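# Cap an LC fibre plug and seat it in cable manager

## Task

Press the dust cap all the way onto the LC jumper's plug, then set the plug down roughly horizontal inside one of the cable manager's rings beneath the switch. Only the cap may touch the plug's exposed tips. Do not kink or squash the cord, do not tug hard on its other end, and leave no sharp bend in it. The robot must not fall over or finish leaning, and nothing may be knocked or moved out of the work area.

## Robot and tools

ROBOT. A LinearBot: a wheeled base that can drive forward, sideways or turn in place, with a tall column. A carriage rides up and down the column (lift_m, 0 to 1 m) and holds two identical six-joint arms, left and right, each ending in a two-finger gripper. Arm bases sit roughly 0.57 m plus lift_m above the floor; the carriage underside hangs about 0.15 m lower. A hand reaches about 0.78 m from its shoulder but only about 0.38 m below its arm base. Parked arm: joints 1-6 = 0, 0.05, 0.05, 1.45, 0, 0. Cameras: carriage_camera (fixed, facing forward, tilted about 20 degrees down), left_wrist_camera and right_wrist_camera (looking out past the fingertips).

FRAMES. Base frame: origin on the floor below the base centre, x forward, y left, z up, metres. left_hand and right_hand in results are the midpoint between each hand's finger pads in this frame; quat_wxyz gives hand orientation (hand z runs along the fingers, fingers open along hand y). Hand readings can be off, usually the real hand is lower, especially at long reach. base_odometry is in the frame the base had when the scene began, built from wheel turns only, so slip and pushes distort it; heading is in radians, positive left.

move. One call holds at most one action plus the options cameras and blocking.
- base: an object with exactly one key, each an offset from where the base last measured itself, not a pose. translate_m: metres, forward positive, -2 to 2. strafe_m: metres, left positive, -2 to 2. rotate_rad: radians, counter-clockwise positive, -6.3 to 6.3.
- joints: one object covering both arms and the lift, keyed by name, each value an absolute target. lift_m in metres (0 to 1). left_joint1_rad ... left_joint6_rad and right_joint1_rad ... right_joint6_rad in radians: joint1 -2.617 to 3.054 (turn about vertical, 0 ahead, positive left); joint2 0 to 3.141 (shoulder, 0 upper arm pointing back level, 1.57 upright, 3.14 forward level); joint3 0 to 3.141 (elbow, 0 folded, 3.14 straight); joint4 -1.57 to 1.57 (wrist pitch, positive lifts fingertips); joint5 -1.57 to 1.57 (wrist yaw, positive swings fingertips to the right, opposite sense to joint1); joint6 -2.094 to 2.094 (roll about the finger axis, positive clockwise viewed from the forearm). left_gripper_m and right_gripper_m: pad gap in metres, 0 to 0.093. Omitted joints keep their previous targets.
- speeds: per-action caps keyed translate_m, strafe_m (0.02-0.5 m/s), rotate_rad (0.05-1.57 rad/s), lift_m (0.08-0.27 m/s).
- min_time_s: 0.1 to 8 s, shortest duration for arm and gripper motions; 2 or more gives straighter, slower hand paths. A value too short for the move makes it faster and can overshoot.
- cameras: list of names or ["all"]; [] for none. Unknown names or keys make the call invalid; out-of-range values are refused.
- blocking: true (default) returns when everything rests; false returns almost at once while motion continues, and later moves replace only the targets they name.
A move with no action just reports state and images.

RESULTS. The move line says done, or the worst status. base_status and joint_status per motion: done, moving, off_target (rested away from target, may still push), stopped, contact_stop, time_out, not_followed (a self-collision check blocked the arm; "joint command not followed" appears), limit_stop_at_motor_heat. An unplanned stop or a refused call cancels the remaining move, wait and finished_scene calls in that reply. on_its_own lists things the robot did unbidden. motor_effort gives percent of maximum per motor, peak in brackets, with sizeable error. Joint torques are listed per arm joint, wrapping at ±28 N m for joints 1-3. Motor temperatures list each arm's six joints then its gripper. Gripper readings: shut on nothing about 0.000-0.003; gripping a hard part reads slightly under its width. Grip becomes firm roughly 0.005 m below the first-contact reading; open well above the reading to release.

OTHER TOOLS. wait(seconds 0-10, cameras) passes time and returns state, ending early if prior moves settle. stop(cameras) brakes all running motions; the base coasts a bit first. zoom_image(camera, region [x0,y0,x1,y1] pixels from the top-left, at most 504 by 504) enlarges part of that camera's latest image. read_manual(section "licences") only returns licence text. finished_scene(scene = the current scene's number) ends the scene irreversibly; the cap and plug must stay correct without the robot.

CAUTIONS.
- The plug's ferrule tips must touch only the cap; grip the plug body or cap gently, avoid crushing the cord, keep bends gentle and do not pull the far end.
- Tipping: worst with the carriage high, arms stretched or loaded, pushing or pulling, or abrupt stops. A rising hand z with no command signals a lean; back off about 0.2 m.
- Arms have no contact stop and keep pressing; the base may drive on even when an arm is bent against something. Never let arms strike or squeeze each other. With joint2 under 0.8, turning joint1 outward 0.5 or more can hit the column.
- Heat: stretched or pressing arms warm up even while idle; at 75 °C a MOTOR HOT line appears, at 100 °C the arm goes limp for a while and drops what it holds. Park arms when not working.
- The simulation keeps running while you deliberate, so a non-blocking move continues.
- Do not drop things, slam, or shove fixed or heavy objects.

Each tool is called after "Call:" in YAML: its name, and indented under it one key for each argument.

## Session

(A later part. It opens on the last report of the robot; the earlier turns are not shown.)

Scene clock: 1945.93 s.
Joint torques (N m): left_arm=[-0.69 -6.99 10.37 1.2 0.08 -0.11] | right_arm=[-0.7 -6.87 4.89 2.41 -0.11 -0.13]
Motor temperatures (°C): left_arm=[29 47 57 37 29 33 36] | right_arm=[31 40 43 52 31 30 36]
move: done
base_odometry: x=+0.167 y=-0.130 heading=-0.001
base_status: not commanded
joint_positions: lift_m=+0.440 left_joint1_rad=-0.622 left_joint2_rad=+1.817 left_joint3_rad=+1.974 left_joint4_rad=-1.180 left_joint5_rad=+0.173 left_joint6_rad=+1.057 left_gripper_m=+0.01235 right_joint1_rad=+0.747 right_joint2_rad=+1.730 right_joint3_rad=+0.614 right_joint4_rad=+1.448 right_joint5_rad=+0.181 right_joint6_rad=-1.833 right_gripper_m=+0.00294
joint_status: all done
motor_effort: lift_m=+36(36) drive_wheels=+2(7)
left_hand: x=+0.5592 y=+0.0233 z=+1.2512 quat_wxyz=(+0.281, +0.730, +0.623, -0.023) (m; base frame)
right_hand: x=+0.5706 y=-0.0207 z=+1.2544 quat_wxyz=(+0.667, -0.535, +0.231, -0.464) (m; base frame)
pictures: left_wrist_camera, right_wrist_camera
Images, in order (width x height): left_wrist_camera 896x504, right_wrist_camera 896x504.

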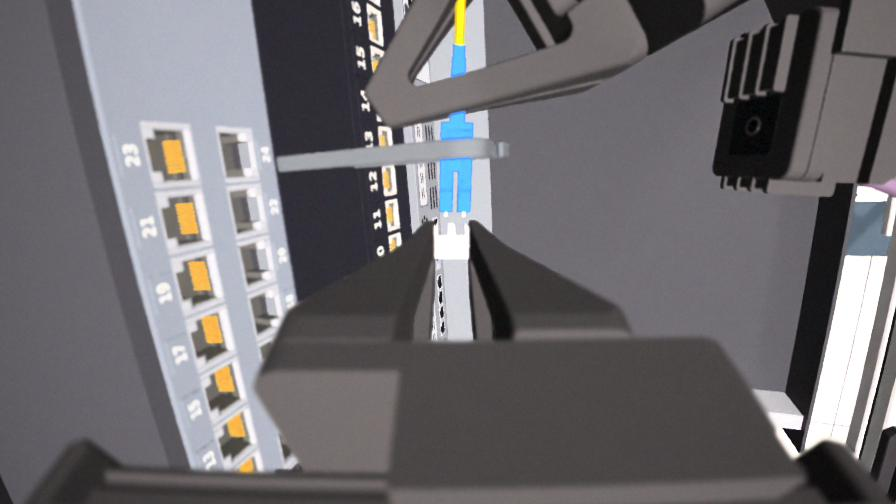

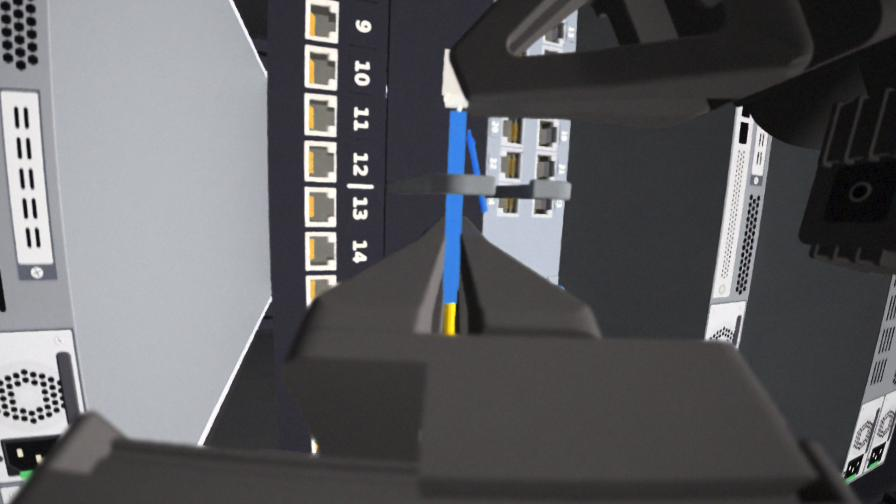

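Call:
move:
  cameras: ["left_wrist_camera","right_wrist_camera"]

Call:
zoom_image:
  camera: "left_wrist_camera"
  region: [390, 140, 520, 270]

Call:
zoom_image:
  camera: "right_wrist_camera"
  region: [390, 20, 550, 180]

Scene clock: 1949.50 s.
Joint torques (N m): left_arm=[-0.72 -6.98 10.37 1.19 0.08 -0.11] | right_arm=[-0.69 -6.89 4.89 2.41 -0.11 -0.12]
Motor temperatures (°C): left_arm=[29 47 57 37 29 33 36] | right_arm=[31 40 43 52 31 30 36]
base_odometry: x=+0.167 y=-0.130 heading=-0.001
base_status: not commanded
joint_positions: lift_m=+0.440 left_joint1_rad=-0.622 left_joint2_rad=+1.817 left_joint3_rad=+1.974 left_joint4_rad=-1.180 left_joint5_rad=+0.173 left_joint6_rad=+1.057 left_gripper_m=+0.01235 right_joint1_rad=+0.747 right_joint2_rad=+1.730 right_joint3_rad=+0.614 right_joint4_rad=+1.448 right_joint5_rad=+0.181 right_joint6_rad=-1.833 right_gripper_m=+0.00294
joint_status: all done
motor_effort: lift_m=+36(36) drive_wheels=+1(7)
left_hand: x=+0.5592 y=+0.0233 z=+1.2512 quat_wxyz=(+0.281, +0.730, +0.623, -0.023) (m; base frame)
right_hand: x=+0.5706 y=-0.0207 z=+1.2544 quat_wxyz=(+0.667, -0.535, +0.231, -0.464) (m; base frame)
pictures: left_wrist_camera, right_wrist_camera
Images, in order (width x height): left_wrist_camera 896x504, right_wrist_camera 896x504.

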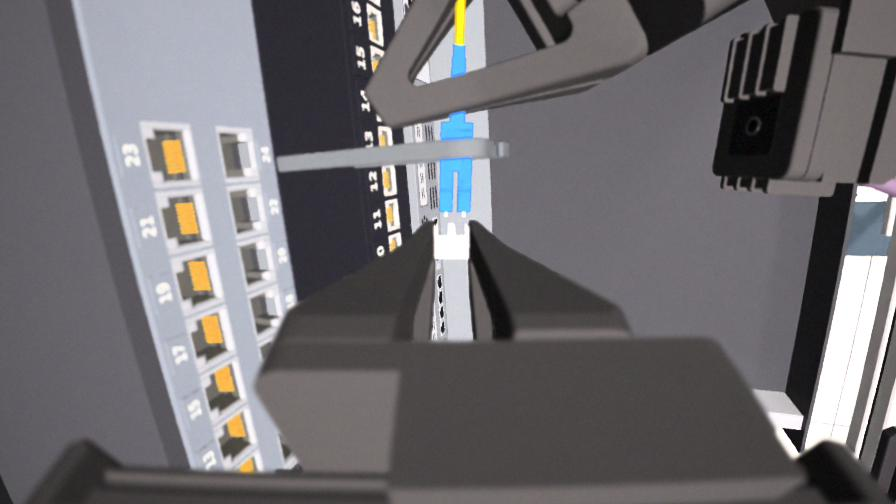

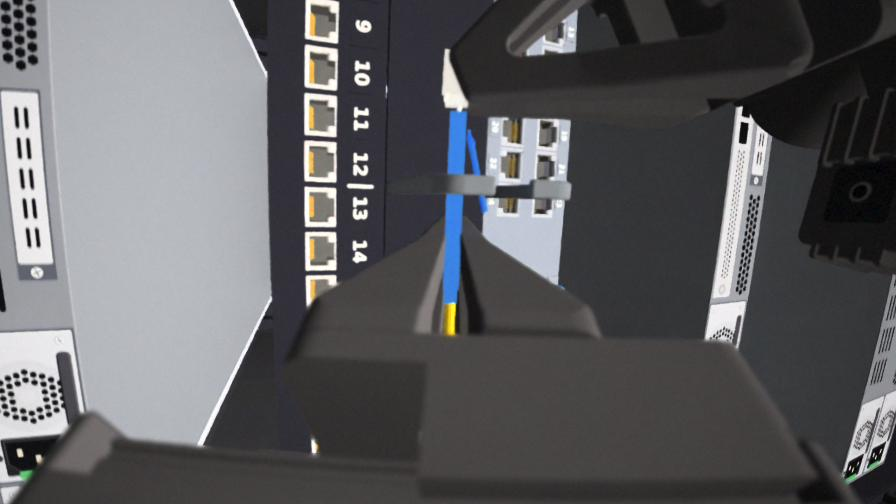

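Scaled by 3.877 from the camera's 896x504 image, which has a finer 1280x720 frame.

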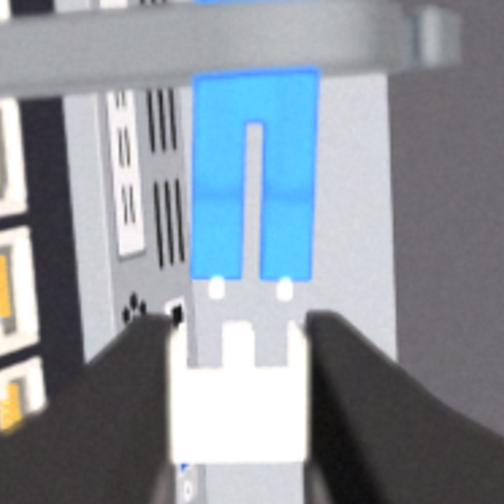

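Scaled by 3.150 from the camera's 896x504 image, which has a finer 1280x720 frame.

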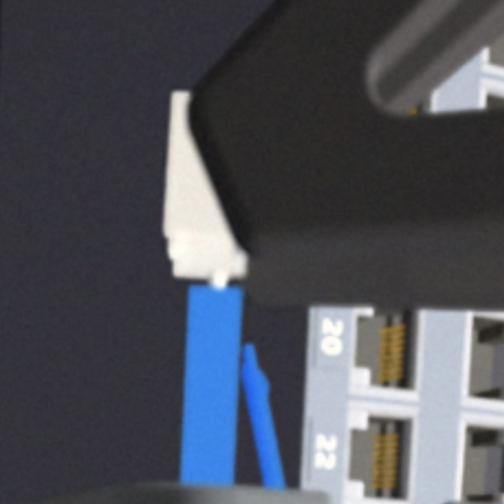

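Call:
wait:
  seconds: 0.5
  cameras: ["left_wrist_camera","right_wrist_camera"]

Call:
zoom_image:
  camera: "left_wrist_camera"
  region: [390, 140, 520, 270]

Call:
zoom_image:
  camera: "right_wrist_camera"
  region: [390, 20, 550, 180]

Scene clock: 1956.93 s.
Joint torques (N m): left_arm=[-0.73 -6.97 10.39 1.2 0.08 -0.12] | right_arm=[-0.69 -6.89 4.9 2.41 -0.11 -0.13]
Motor temperatures (°C): left_arm=[29 47 57 37 29 33 36] | right_arm=[31 40 43 52 31 30 36]
base_odometry: x=+0.167 y=-0.130 heading=-0.001
base_status: not commanded
joint_positions: lift_m=+0.440 left_joint1_rad=-0.622 left_joint2_rad=+1.817 left_joint3_rad=+1.974 left_joint4_rad=-1.180 left_joint5_rad=+0.173 left_joint6_rad=+1.057 left_gripper_m=+0.01235 right_joint1_rad=+0.747 right_joint2_rad=+1.730 right_joint3_rad=+0.614 right_joint4_rad=+1.448 right_joint5_rad=+0.181 right_joint6_rad=-1.833 right_gripper_m=+0.00294
joint_status: all done
motor_effort: lift_m=+36(36) drive_wheels=+2(7)
left_hand: x=+0.5592 y=+0.0233 z=+1.2512 quat_wxyz=(+0.281, +0.730, +0.623, -0.023) (m; base frame)
right_hand: x=+0.5706 y=-0.0207 z=+1.2544 quat_wxyz=(+0.667, -0.535, +0.231, -0.464) (m; base frame)
wait: 0.50 s; at rest from the start
pictures: left_wrist_camera, right_wrist_camera
Images, in order (width x height): left_wrist_camera 896x504, right_wrist_camera 896x504.

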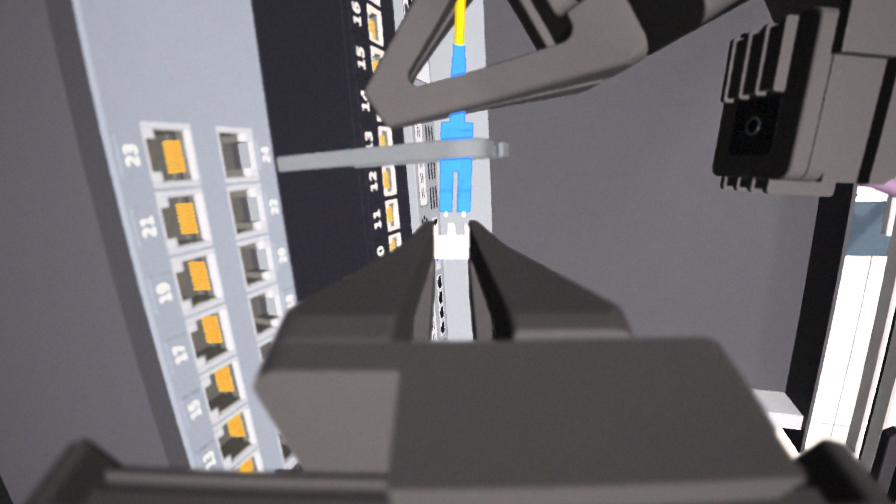

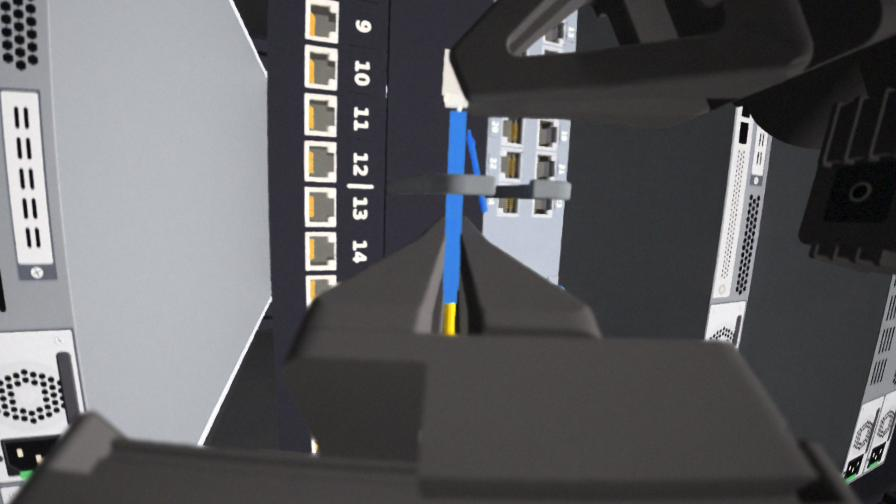

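Scaled by 3.877 from the camera's 896x504 image, which has a finer 1280x720 frame.

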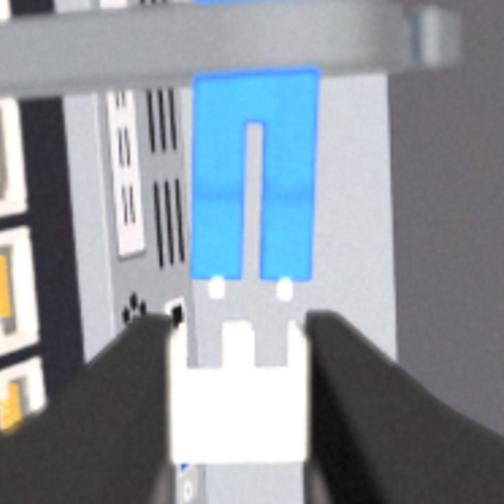

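Scaled by 3.150 from the camera's 896x504 image, which has a finer 1280x720 frame.

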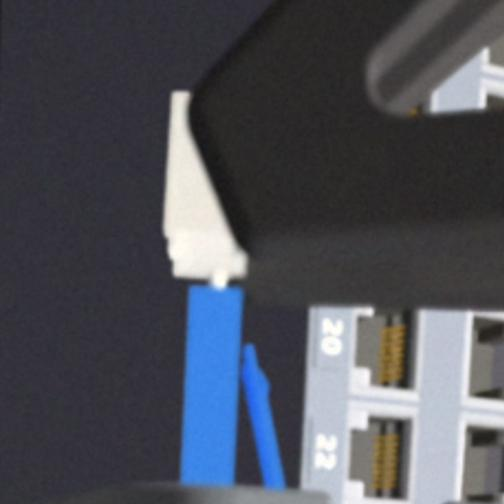

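Call:
move:
  joints: {"right_joint1_rad": 0.737}
  min_time_s: 1.5
  cameras: ["left_wrist_camera","right_wrist_camera"]

Call:
zoom_image:
  camera: "left_wrist_camera"
  region: [390, 140, 520, 270]

Call:
zoom_image:
  camera: "right_wrist_camera"
  region: [390, 20, 550, 180]

Scene clock: 1968.57 s.
Joint torques (N m): left_arm=[-0.73 -6.97 10.36 1.2 0.07 -0.11] | right_arm=[-0.64 -6.89 4.88 2.41 -0.11 -0.12]
Motor temperatures (°C): left_arm=[29 47 57 37 29 33 36] | right_arm=[31 41 43 52 31 30 36]
move: done
base_odometry: x=+0.167 y=-0.130 heading=-0.001
base_status: not commanded
joint_positions: lift_m=+0.440 left_joint1_rad=-0.622 left_joint2_rad=+1.817 left_joint3_rad=+1.974 left_joint4_rad=-1.180 left_joint5_rad=+0.173 left_joint6_rad=+1.057 left_gripper_m=+0.01235 right_joint1_rad=+0.743 right_joint2_rad=+1.730 right_joint3_rad=+0.614 right_joint4_rad=+1.448 right_joint5_rad=+0.181 right_joint6_rad=-1.833 right_gripper_m=+0.00294
joint_status: all done
motor_effort: lift_m=+36(36) drive_wheels=+3(6)
left_hand: x=+0.5592 y=+0.0233 z=+1.2512 quat_wxyz=(+0.281, +0.730, +0.623, -0.023) (m; base frame)
right_hand: x=+0.5717 y=-0.0221 z=+1.2544 quat_wxyz=(+0.666, -0.535, +0.232, -0.465) (m; base frame)
pictures: left_wrist_camera, right_wrist_camera
Images, in order (width x height): left_wrist_camera 896x504, right_wrist_camera 896x504.

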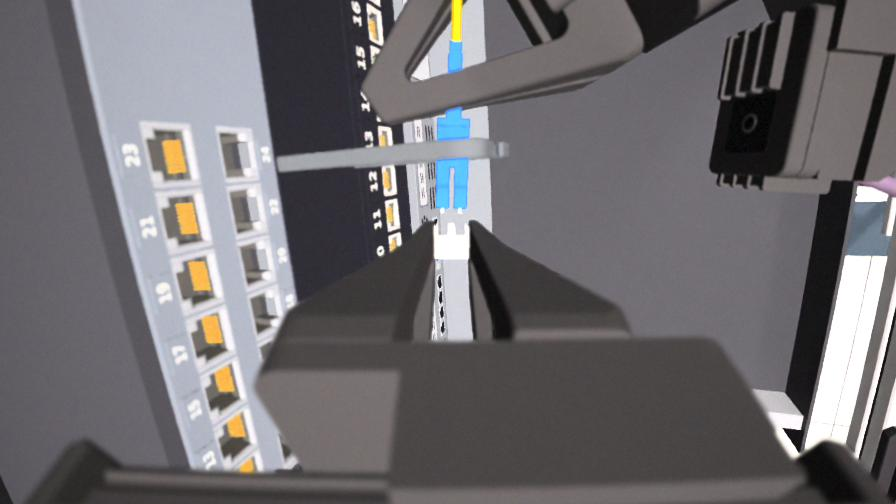

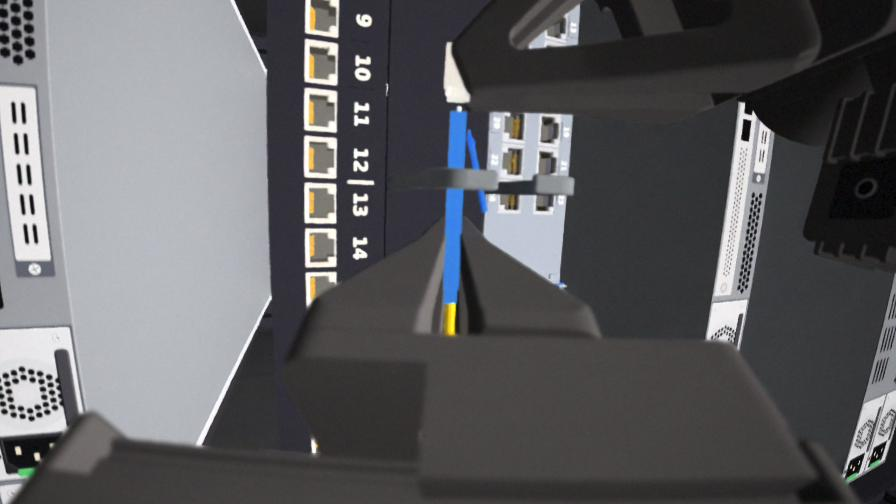

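Scaled by 3.877 from the camera's 896x504 image, which has a finer 1280x720 frame.

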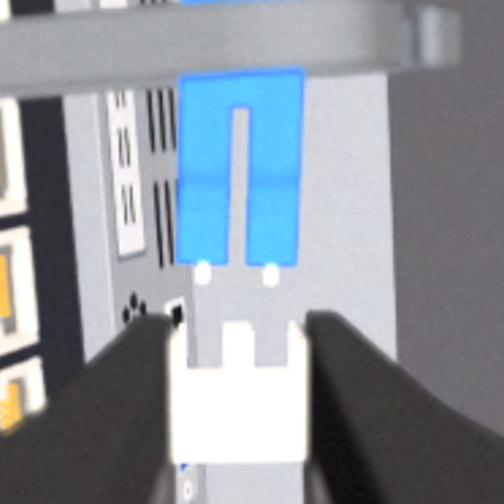

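Scaled by 3.150 from the camera's 896x504 image, which has a finer 1280x720 frame.

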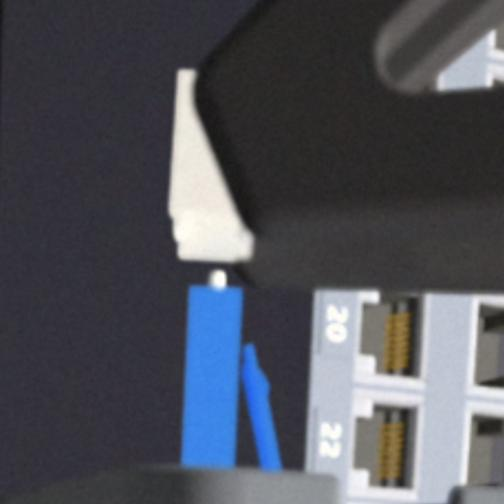

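Call:
move:
  joints: {"left_joint1_rad": -0.6386, "left_joint2_rad": 1.8388, "left_joint3_rad": 2.0198, "left_joint4_rad": -1.1915, "left_joint5_rad": 0.1566, "left_joint6_rad": 1.041}
  min_time_s: 2
  cameras: ["left_wrist_camera","right_wrist_camera"]

Call:
zoom_image:
  camera: "left_wrist_camera"
  region: [390, 140, 520, 270]

Call:
zoom_image:
  camera: "right_wrist_camera"
  region: [390, 20, 550, 180]

Scene clock: 1989.57 s.
Joint torques (N m): left_arm=[-0.64 -7.01 10.39 1.21 0.07 -0.11] | right_arm=[-0.62 -6.89 4.88 2.41 -0.12 -0.12]
Motor temperatures (°C): left_arm=[29 47 58 37 29 33 36] | right_arm=[31 41 43 52 31 30 36]
move: done
base_odometry: x=+0.167 y=-0.130 heading=-0.001
base_status: not commanded
joint_positions: lift_m=+0.440 left_joint1_rad=-0.630 left_joint2_rad=+1.826 left_joint3_rad=+1.985 left_joint4_rad=-1.182 left_joint5_rad=+0.169 left_joint6_rad=+1.052 left_gripper_m=+0.01235 right_joint1_rad=+0.743 right_joint2_rad=+1.730 right_joint3_rad=+0.614 right_joint4_rad=+1.448 right_joint5_rad=+0.181 right_joint6_rad=-1.833 right_gripper_m=+0.00294
joint_status: all done
motor_effort: lift_m=+36(36) drive_wheels=+3(6)
left_hand: x=+0.5591 y=+0.0200 z=+1.2515 quat_wxyz=(+0.281, +0.730, +0.623, -0.023) (m; base frame)
right_hand: x=+0.5717 y=-0.0221 z=+1.2544 quat_wxyz=(+0.666, -0.535, +0.232, -0.465) (m; base frame)
pictures: left_wrist_camera, right_wrist_camera
Images, in order (width x height): left_wrist_camera 896x504, right_wrist_camera 896x504.

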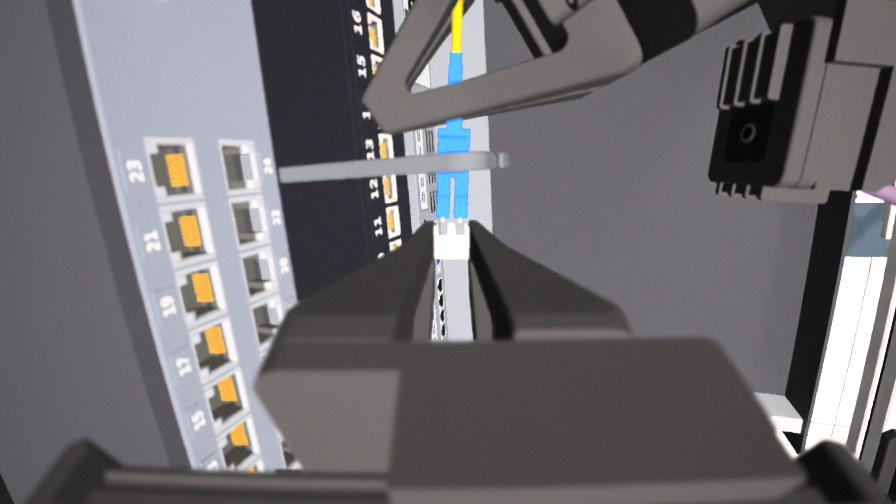

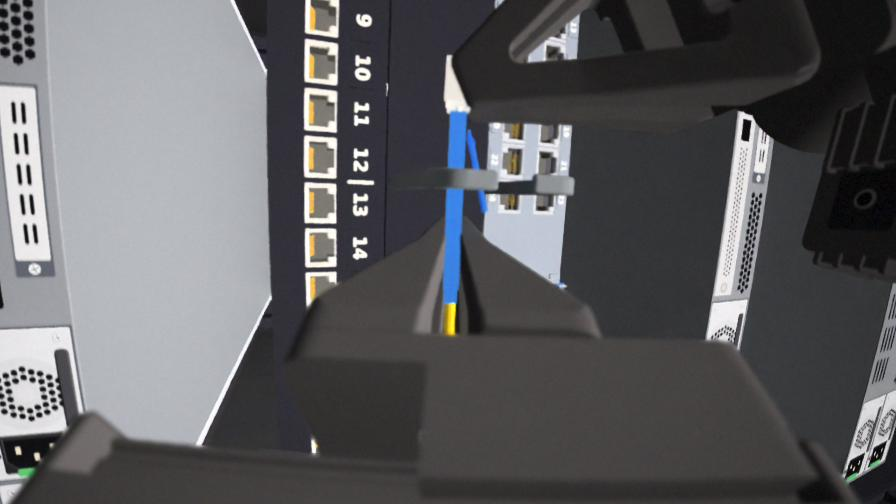

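Scaled by 3.877 from the camera's 896x504 image, which has a finer 1280x720 frame.

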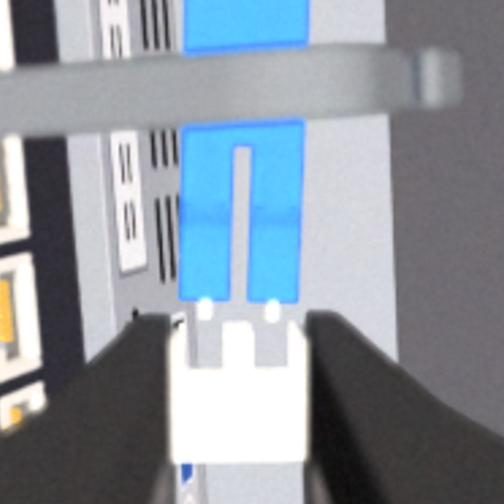

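Scaled by 3.150 from the camera's 896x504 image, which has a finer 1280x720 frame.

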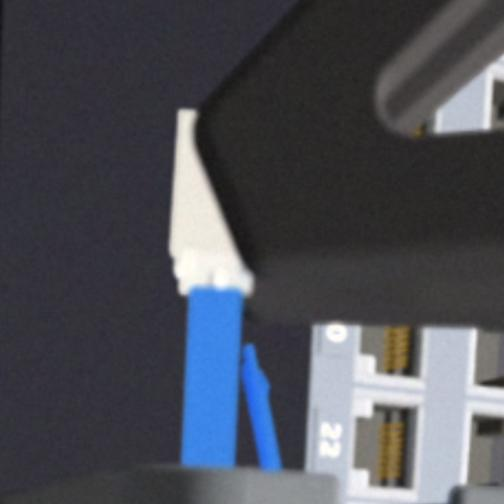

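Call:
move:
  joints: {"left_joint1_rad": -0.6452, "left_joint2_rad": 1.8471, "left_joint3_rad": 2.0306, "left_joint4_rad": -1.193, "left_joint5_rad": 0.1532, "left_joint6_rad": 1.0355}
  min_time_s: 2
  cameras: ["left_wrist_camera","right_wrist_camera"]

Call:
zoom_image:
  camera: "left_wrist_camera"
  region: [390, 140, 520, 270]

Call:
zoom_image:
  camera: "right_wrist_camera"
  region: [390, 20, 550, 180]

Scene clock: 2013.13 s.
Joint torques (N m): left_arm=[-0.65 -7.08 10.35 1.21 0.07 -0.11] | right_arm=[-0.64 -6.89 4.89 2.41 -0.11 -0.13]
Motor temperatures (°C): left_arm=[29 49 58 37 29 33 36] | right_arm=[31 41 42 52 31 30 36]
move: done
base_odometry: x=+0.167 y=-0.130 heading=-0.001
base_status: not commanded
joint_positions: lift_m=+0.440 left_joint1_rad=-0.637 left_joint2_rad=+1.834 left_joint3_rad=+1.996 left_joint4_rad=-1.184 left_joint5_rad=+0.166 left_joint6_rad=+1.047 left_gripper_m=+0.01235 right_joint1_rad=+0.743 right_joint2_rad=+1.730 right_joint3_rad=+0.614 right_joint4_rad=+1.448 right_joint5_rad=+0.181 right_joint6_rad=-1.833 right_gripper_m=+0.00294
joint_status: all done
motor_effort: lift_m=+36(36) drive_wheels=+2(7)
left_hand: x=+0.5593 y=+0.0170 z=+1.2516 quat_wxyz=(+0.281, +0.730, +0.622, -0.023) (m; base frame)
right_hand: x=+0.5717 y=-0.0221 z=+1.2544 quat_wxyz=(+0.666, -0.535, +0.232, -0.465) (m; base frame)
pictures: left_wrist_camera, right_wrist_camera
Images, in order (width x height): left_wrist_camera 896x504, right_wrist_camera 896x504.

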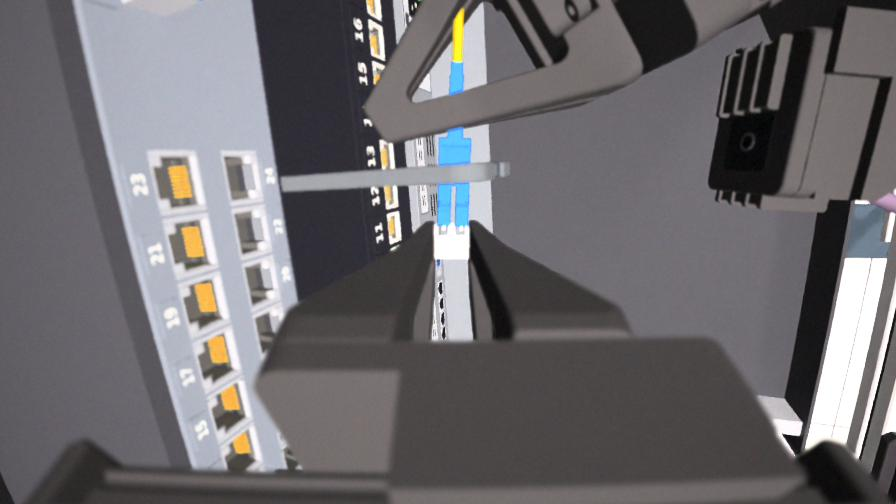

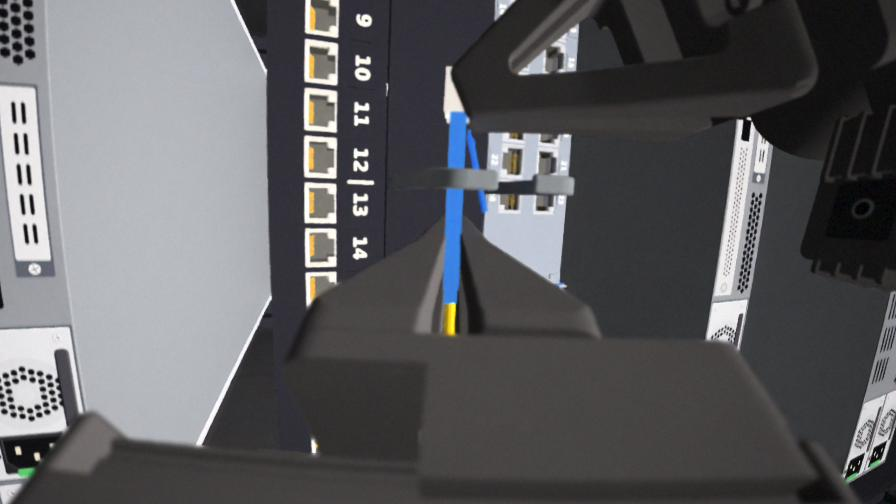

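Scaled by 3.877 from the camera's 896x504 image, which has a finer 1280x720 frame.

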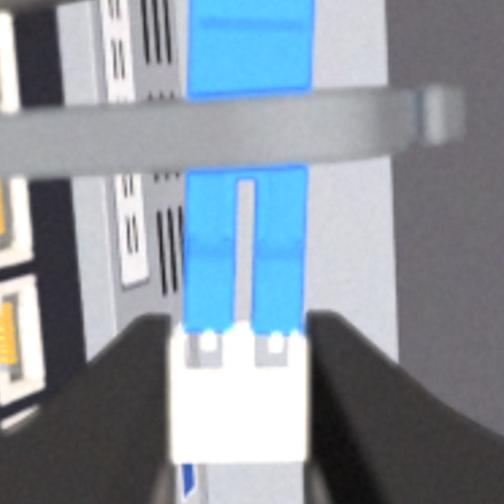

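Scaled by 3.150 from the camera's 896x504 image, which has a finer 1280x720 frame.

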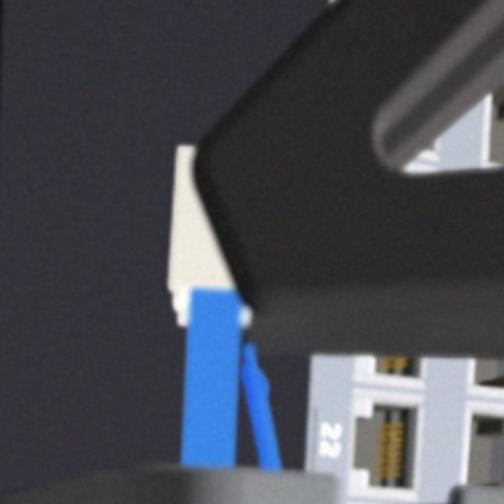

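Call:
move:
  joints: {"left_joint1_rad": -0.6494, "left_joint5_rad": 0.151, "left_joint6_rad": 1.070}
  min_time_s: 2
  cameras: ["left_wrist_camera","right_wrist_camera"]

Call:
zoom_image:
  camera: "left_wrist_camera"
  region: [390, 140, 520, 270]

Call:
zoom_image:
  camera: "right_wrist_camera"
  region: [390, 20, 550, 180]

Scene clock: 2030.47 s.
Joint torques (N m): left_arm=[-0.7 -7.09 10.39 1.21 0.09 0.08] | right_arm=[-0.64 -6.89 4.88 2.41 -0.11 -0.12]
Motor temperatures (°C): left_arm=[29 48 58 36 29 33 37] | right_arm=[31 41 42 52 31 30 36]
move: done
base_odometry: x=+0.167 y=-0.130 heading=-0.001
base_status: not commanded
joint_positions: lift_m=+0.440 left_joint1_rad=-0.640 left_joint2_rad=+1.834 left_joint3_rad=+1.996 left_joint4_rad=-1.184 left_joint5_rad=+0.162 left_joint6_rad=+1.059 left_gripper_m=+0.01235 right_joint1_rad=+0.743 right_joint2_rad=+1.730 right_joint3_rad=+0.614 right_joint4_rad=+1.448 right_joint5_rad=+0.181 right_joint6_rad=-1.833 right_gripper_m=+0.00294
joint_status: all done
motor_effort: lift_m=+36(36) drive_wheels=+6(6)
left_hand: x=+0.5585 y=+0.0162 z=+1.2514 quat_wxyz=(+0.280, +0.735, +0.617, -0.020) (m; base frame)
right_hand: x=+0.5717 y=-0.0221 z=+1.2544 quat_wxyz=(+0.666, -0.535, +0.232, -0.465) (m; base frame)
pictures: left_wrist_camera, right_wrist_camera
Images, in order (width x height): left_wrist_camera 896x504, right_wrist_camera 896x504.

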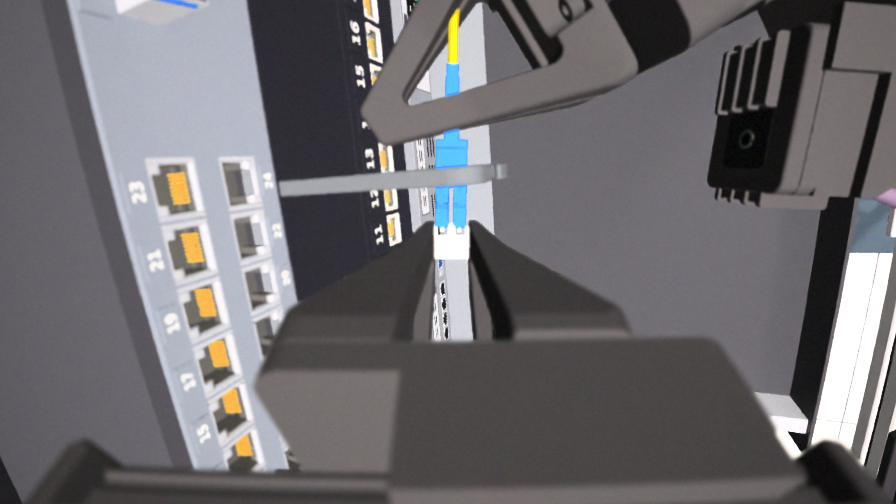

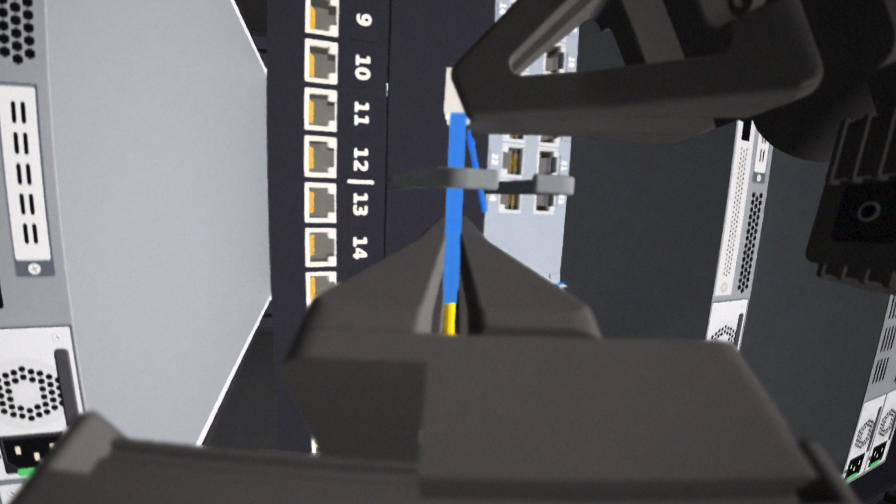

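Scaled by 3.877 from the camera's 896x504 image, which has a finer 1280x720 frame.

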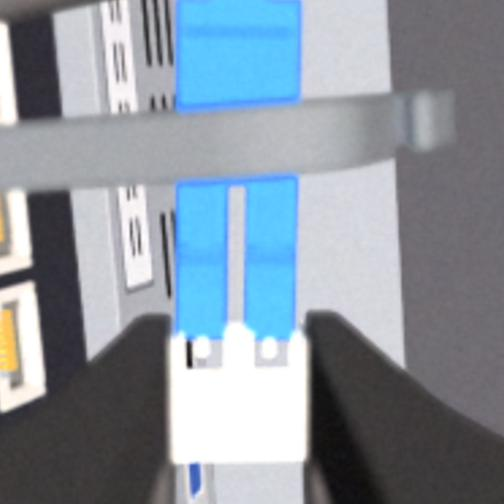

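Scaled by 3.150 from the camera's 896x504 image, which has a finer 1280x720 frame.

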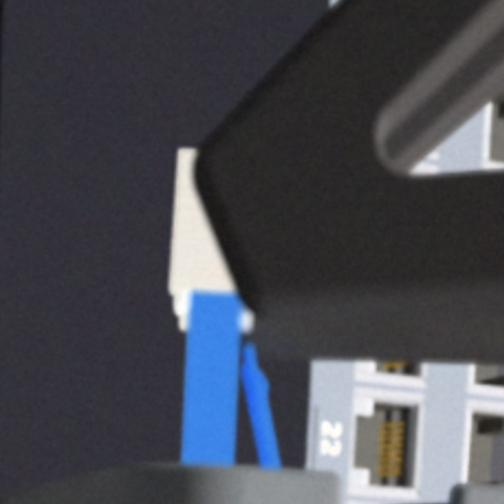

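Call:
move:
  joints: {"left_joint1_rad": -0.656, "left_joint2_rad": 1.8554, "left_joint3_rad": 2.0414, "left_joint4_rad": -1.1945, "left_joint5_rad": 0.1476}
  min_time_s: 2
  cameras: ["left_wrist_camera","right_wrist_camera"]

Call:
zoom_image:
  camera: "left_wrist_camera"
  region: [390, 140, 520, 270]

Call:
zoom_image:
  camera: "right_wrist_camera"
  region: [390, 20, 550, 180]

Scene clock: 2040.27 s.
Joint torques (N m): left_arm=[-0.77 -7.1 10.33 1.21 0.11 0.09] | right_arm=[-0.65 -6.9 4.88 2.41 -0.12 -0.12]
Motor temperatures (°C): left_arm=[29 48 59 36 29 33 37] | right_arm=[31 41 42 52 31 30 36]
move: done
base_odometry: x=+0.167 y=-0.130 heading=-0.001
base_status: not commanded
joint_positions: lift_m=+0.440 left_joint1_rad=-0.645 left_joint2_rad=+1.842 left_joint3_rad=+2.006 left_joint4_rad=-1.185 left_joint5_rad=+0.155 left_joint6_rad=+1.059 left_gripper_m=+0.01235 right_joint1_rad=+0.743 right_joint2_rad=+1.730 right_joint3_rad=+0.614 right_joint4_rad=+1.448 right_joint5_rad=+0.181 right_joint6_rad=-1.833 right_gripper_m=+0.00294
joint_status: all done
motor_effort: lift_m=+36(36) drive_wheels=+3(7)
left_hand: x=+0.5594 y=+0.0142 z=+1.2517 quat_wxyz=(+0.280, +0.736, +0.616, -0.017) (m; base frame)
right_hand: x=+0.5717 y=-0.0221 z=+1.2544 quat_wxyz=(+0.666, -0.535, +0.232, -0.465) (m; base frame)
pictures: left_wrist_camera, right_wrist_camera
Images, in order (width x height): left_wrist_camera 896x504, right_wrist_camera 896x504.

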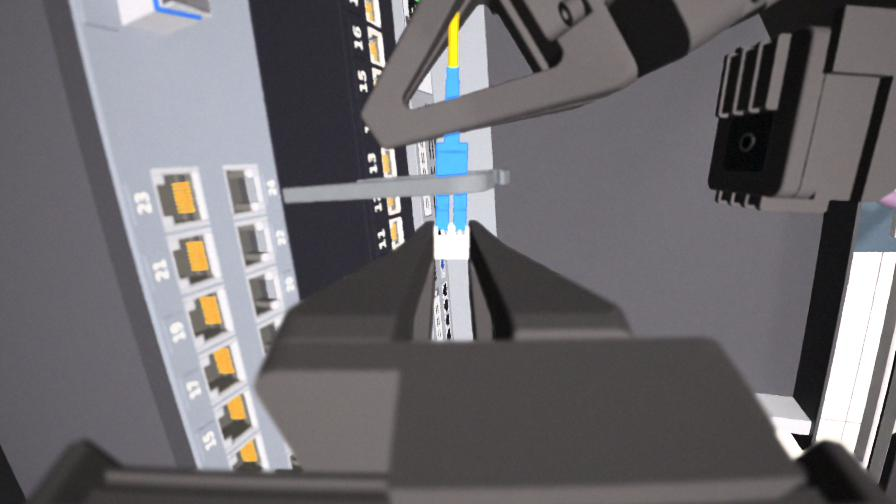

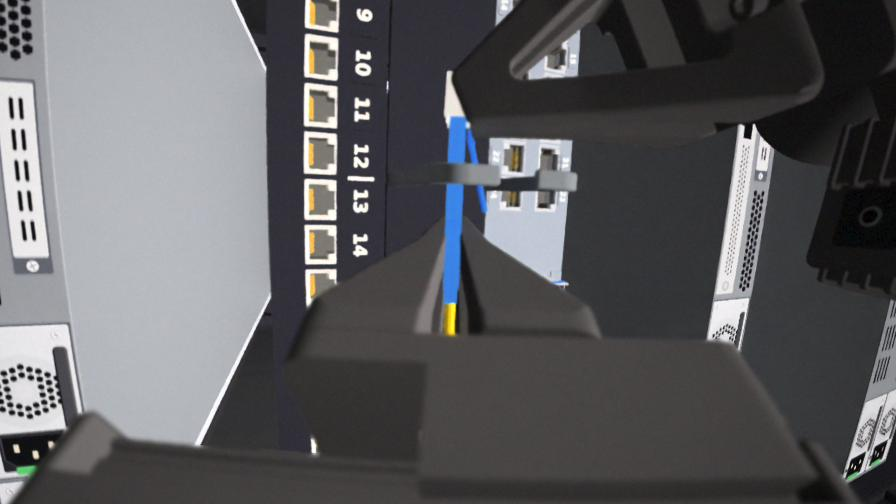

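Scaled by 3.877 from the camera's 896x504 image, which has a finer 1280x720 frame.

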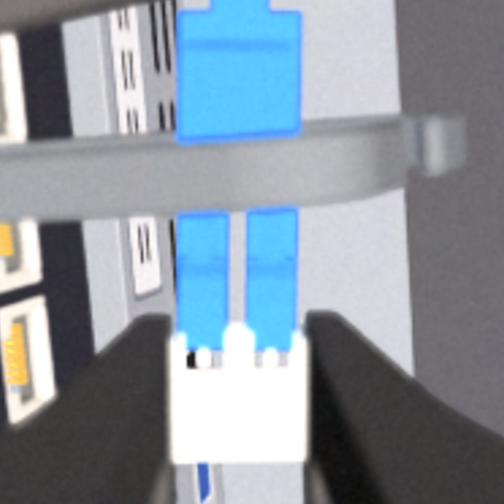

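Scaled by 3.150 from the camera's 896x504 image, which has a finer 1280x720 frame.

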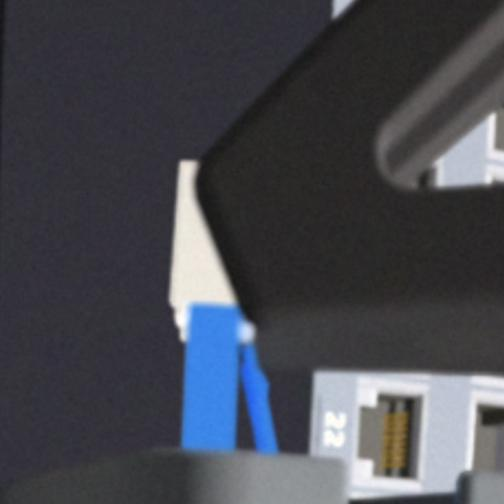

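Call:
move:
  joints: {"left_joint1_rad": -0.666, "left_joint2_rad": 1.8604, "left_joint3_rad": 2.048, "left_joint4_rad": -1.1955, "left_joint5_rad": 0.145}
  min_time_s: 2
  cameras: ["left_wrist_camera","right_wrist_camera"]

Call:
zoom_image:
  camera: "left_wrist_camera"
  region: [390, 140, 520, 270]

Call:
zoom_image:
  camera: "right_wrist_camera"
  region: [390, 20, 550, 180]

Scene clock: 2065.70 s.
Joint torques (N m): left_arm=[-1.03 -7.08 10.32 1.21 0.2 0.09] | right_arm=[-0.62 -6.89 4.88 2.41 -0.11 -0.12]
Motor temperatures (°C): left_arm=[29 49 59 36 29 33 37] | right_arm=[31 41 42 52 31 30 36]
move: done
base_odometry: x=+0.167 y=-0.130 heading=-0.001
base_status: not commanded
joint_positions: lift_m=+0.440 left_joint1_rad=-0.653 left_joint2_rad=+1.846 left_joint3_rad=+2.013 left_joint4_rad=-1.186 left_joint5_rad=+0.143 left_joint6_rad=+1.059 left_gripper_m=+0.01235 right_joint1_rad=+0.743 right_joint2_rad=+1.730 right_joint3_rad=+0.614 right_joint4_rad=+1.448 right_joint5_rad=+0.181 right_joint6_rad=-1.833 right_gripper_m=+0.00294
joint_status: all done
motor_effort: lift_m=+36(36) drive_wheels=+2(8)
left_hand: x=+0.5597 y=+0.0125 z=+1.2516 quat_wxyz=(+0.280, +0.737, +0.615, -0.013) (m; base frame)
right_hand: x=+0.5717 y=-0.0221 z=+1.2544 quat_wxyz=(+0.666, -0.535, +0.232, -0.465) (m; base frame)
pictures: left_wrist_camera, right_wrist_camera
Images, in order (width x height): left_wrist_camera 896x504, right_wrist_camera 896x504.

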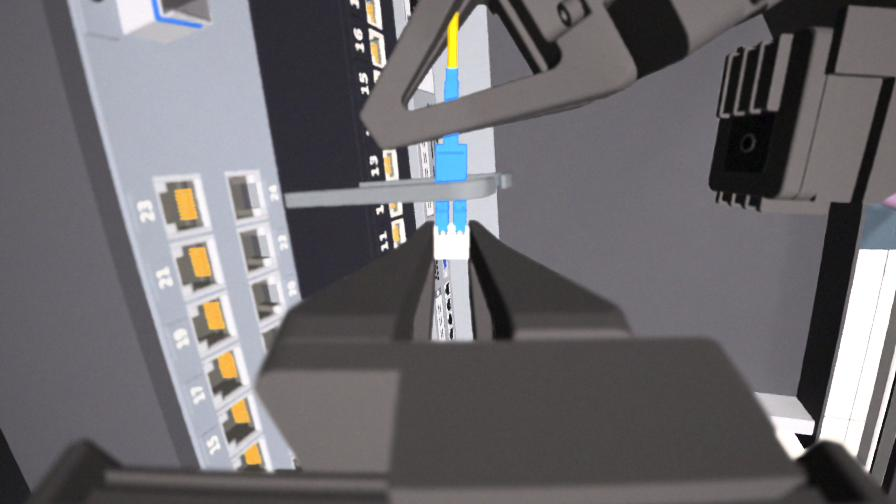

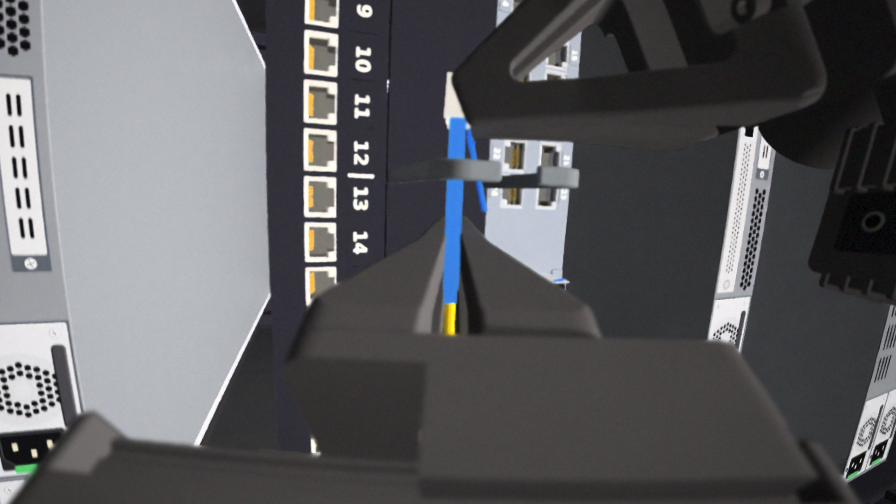

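Scaled by 3.877 from the camera's 896x504 image, which has a finer 1280x720 frame.

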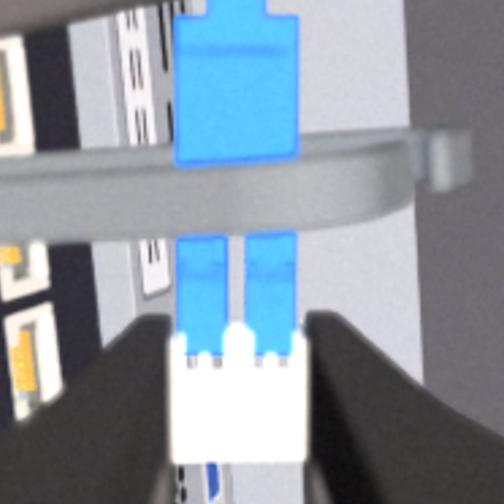

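Scaled by 3.150 from the camera's 896x504 image, which has a finer 1280x720 frame.

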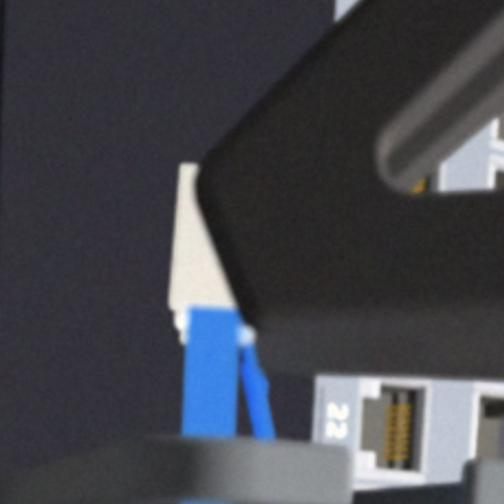

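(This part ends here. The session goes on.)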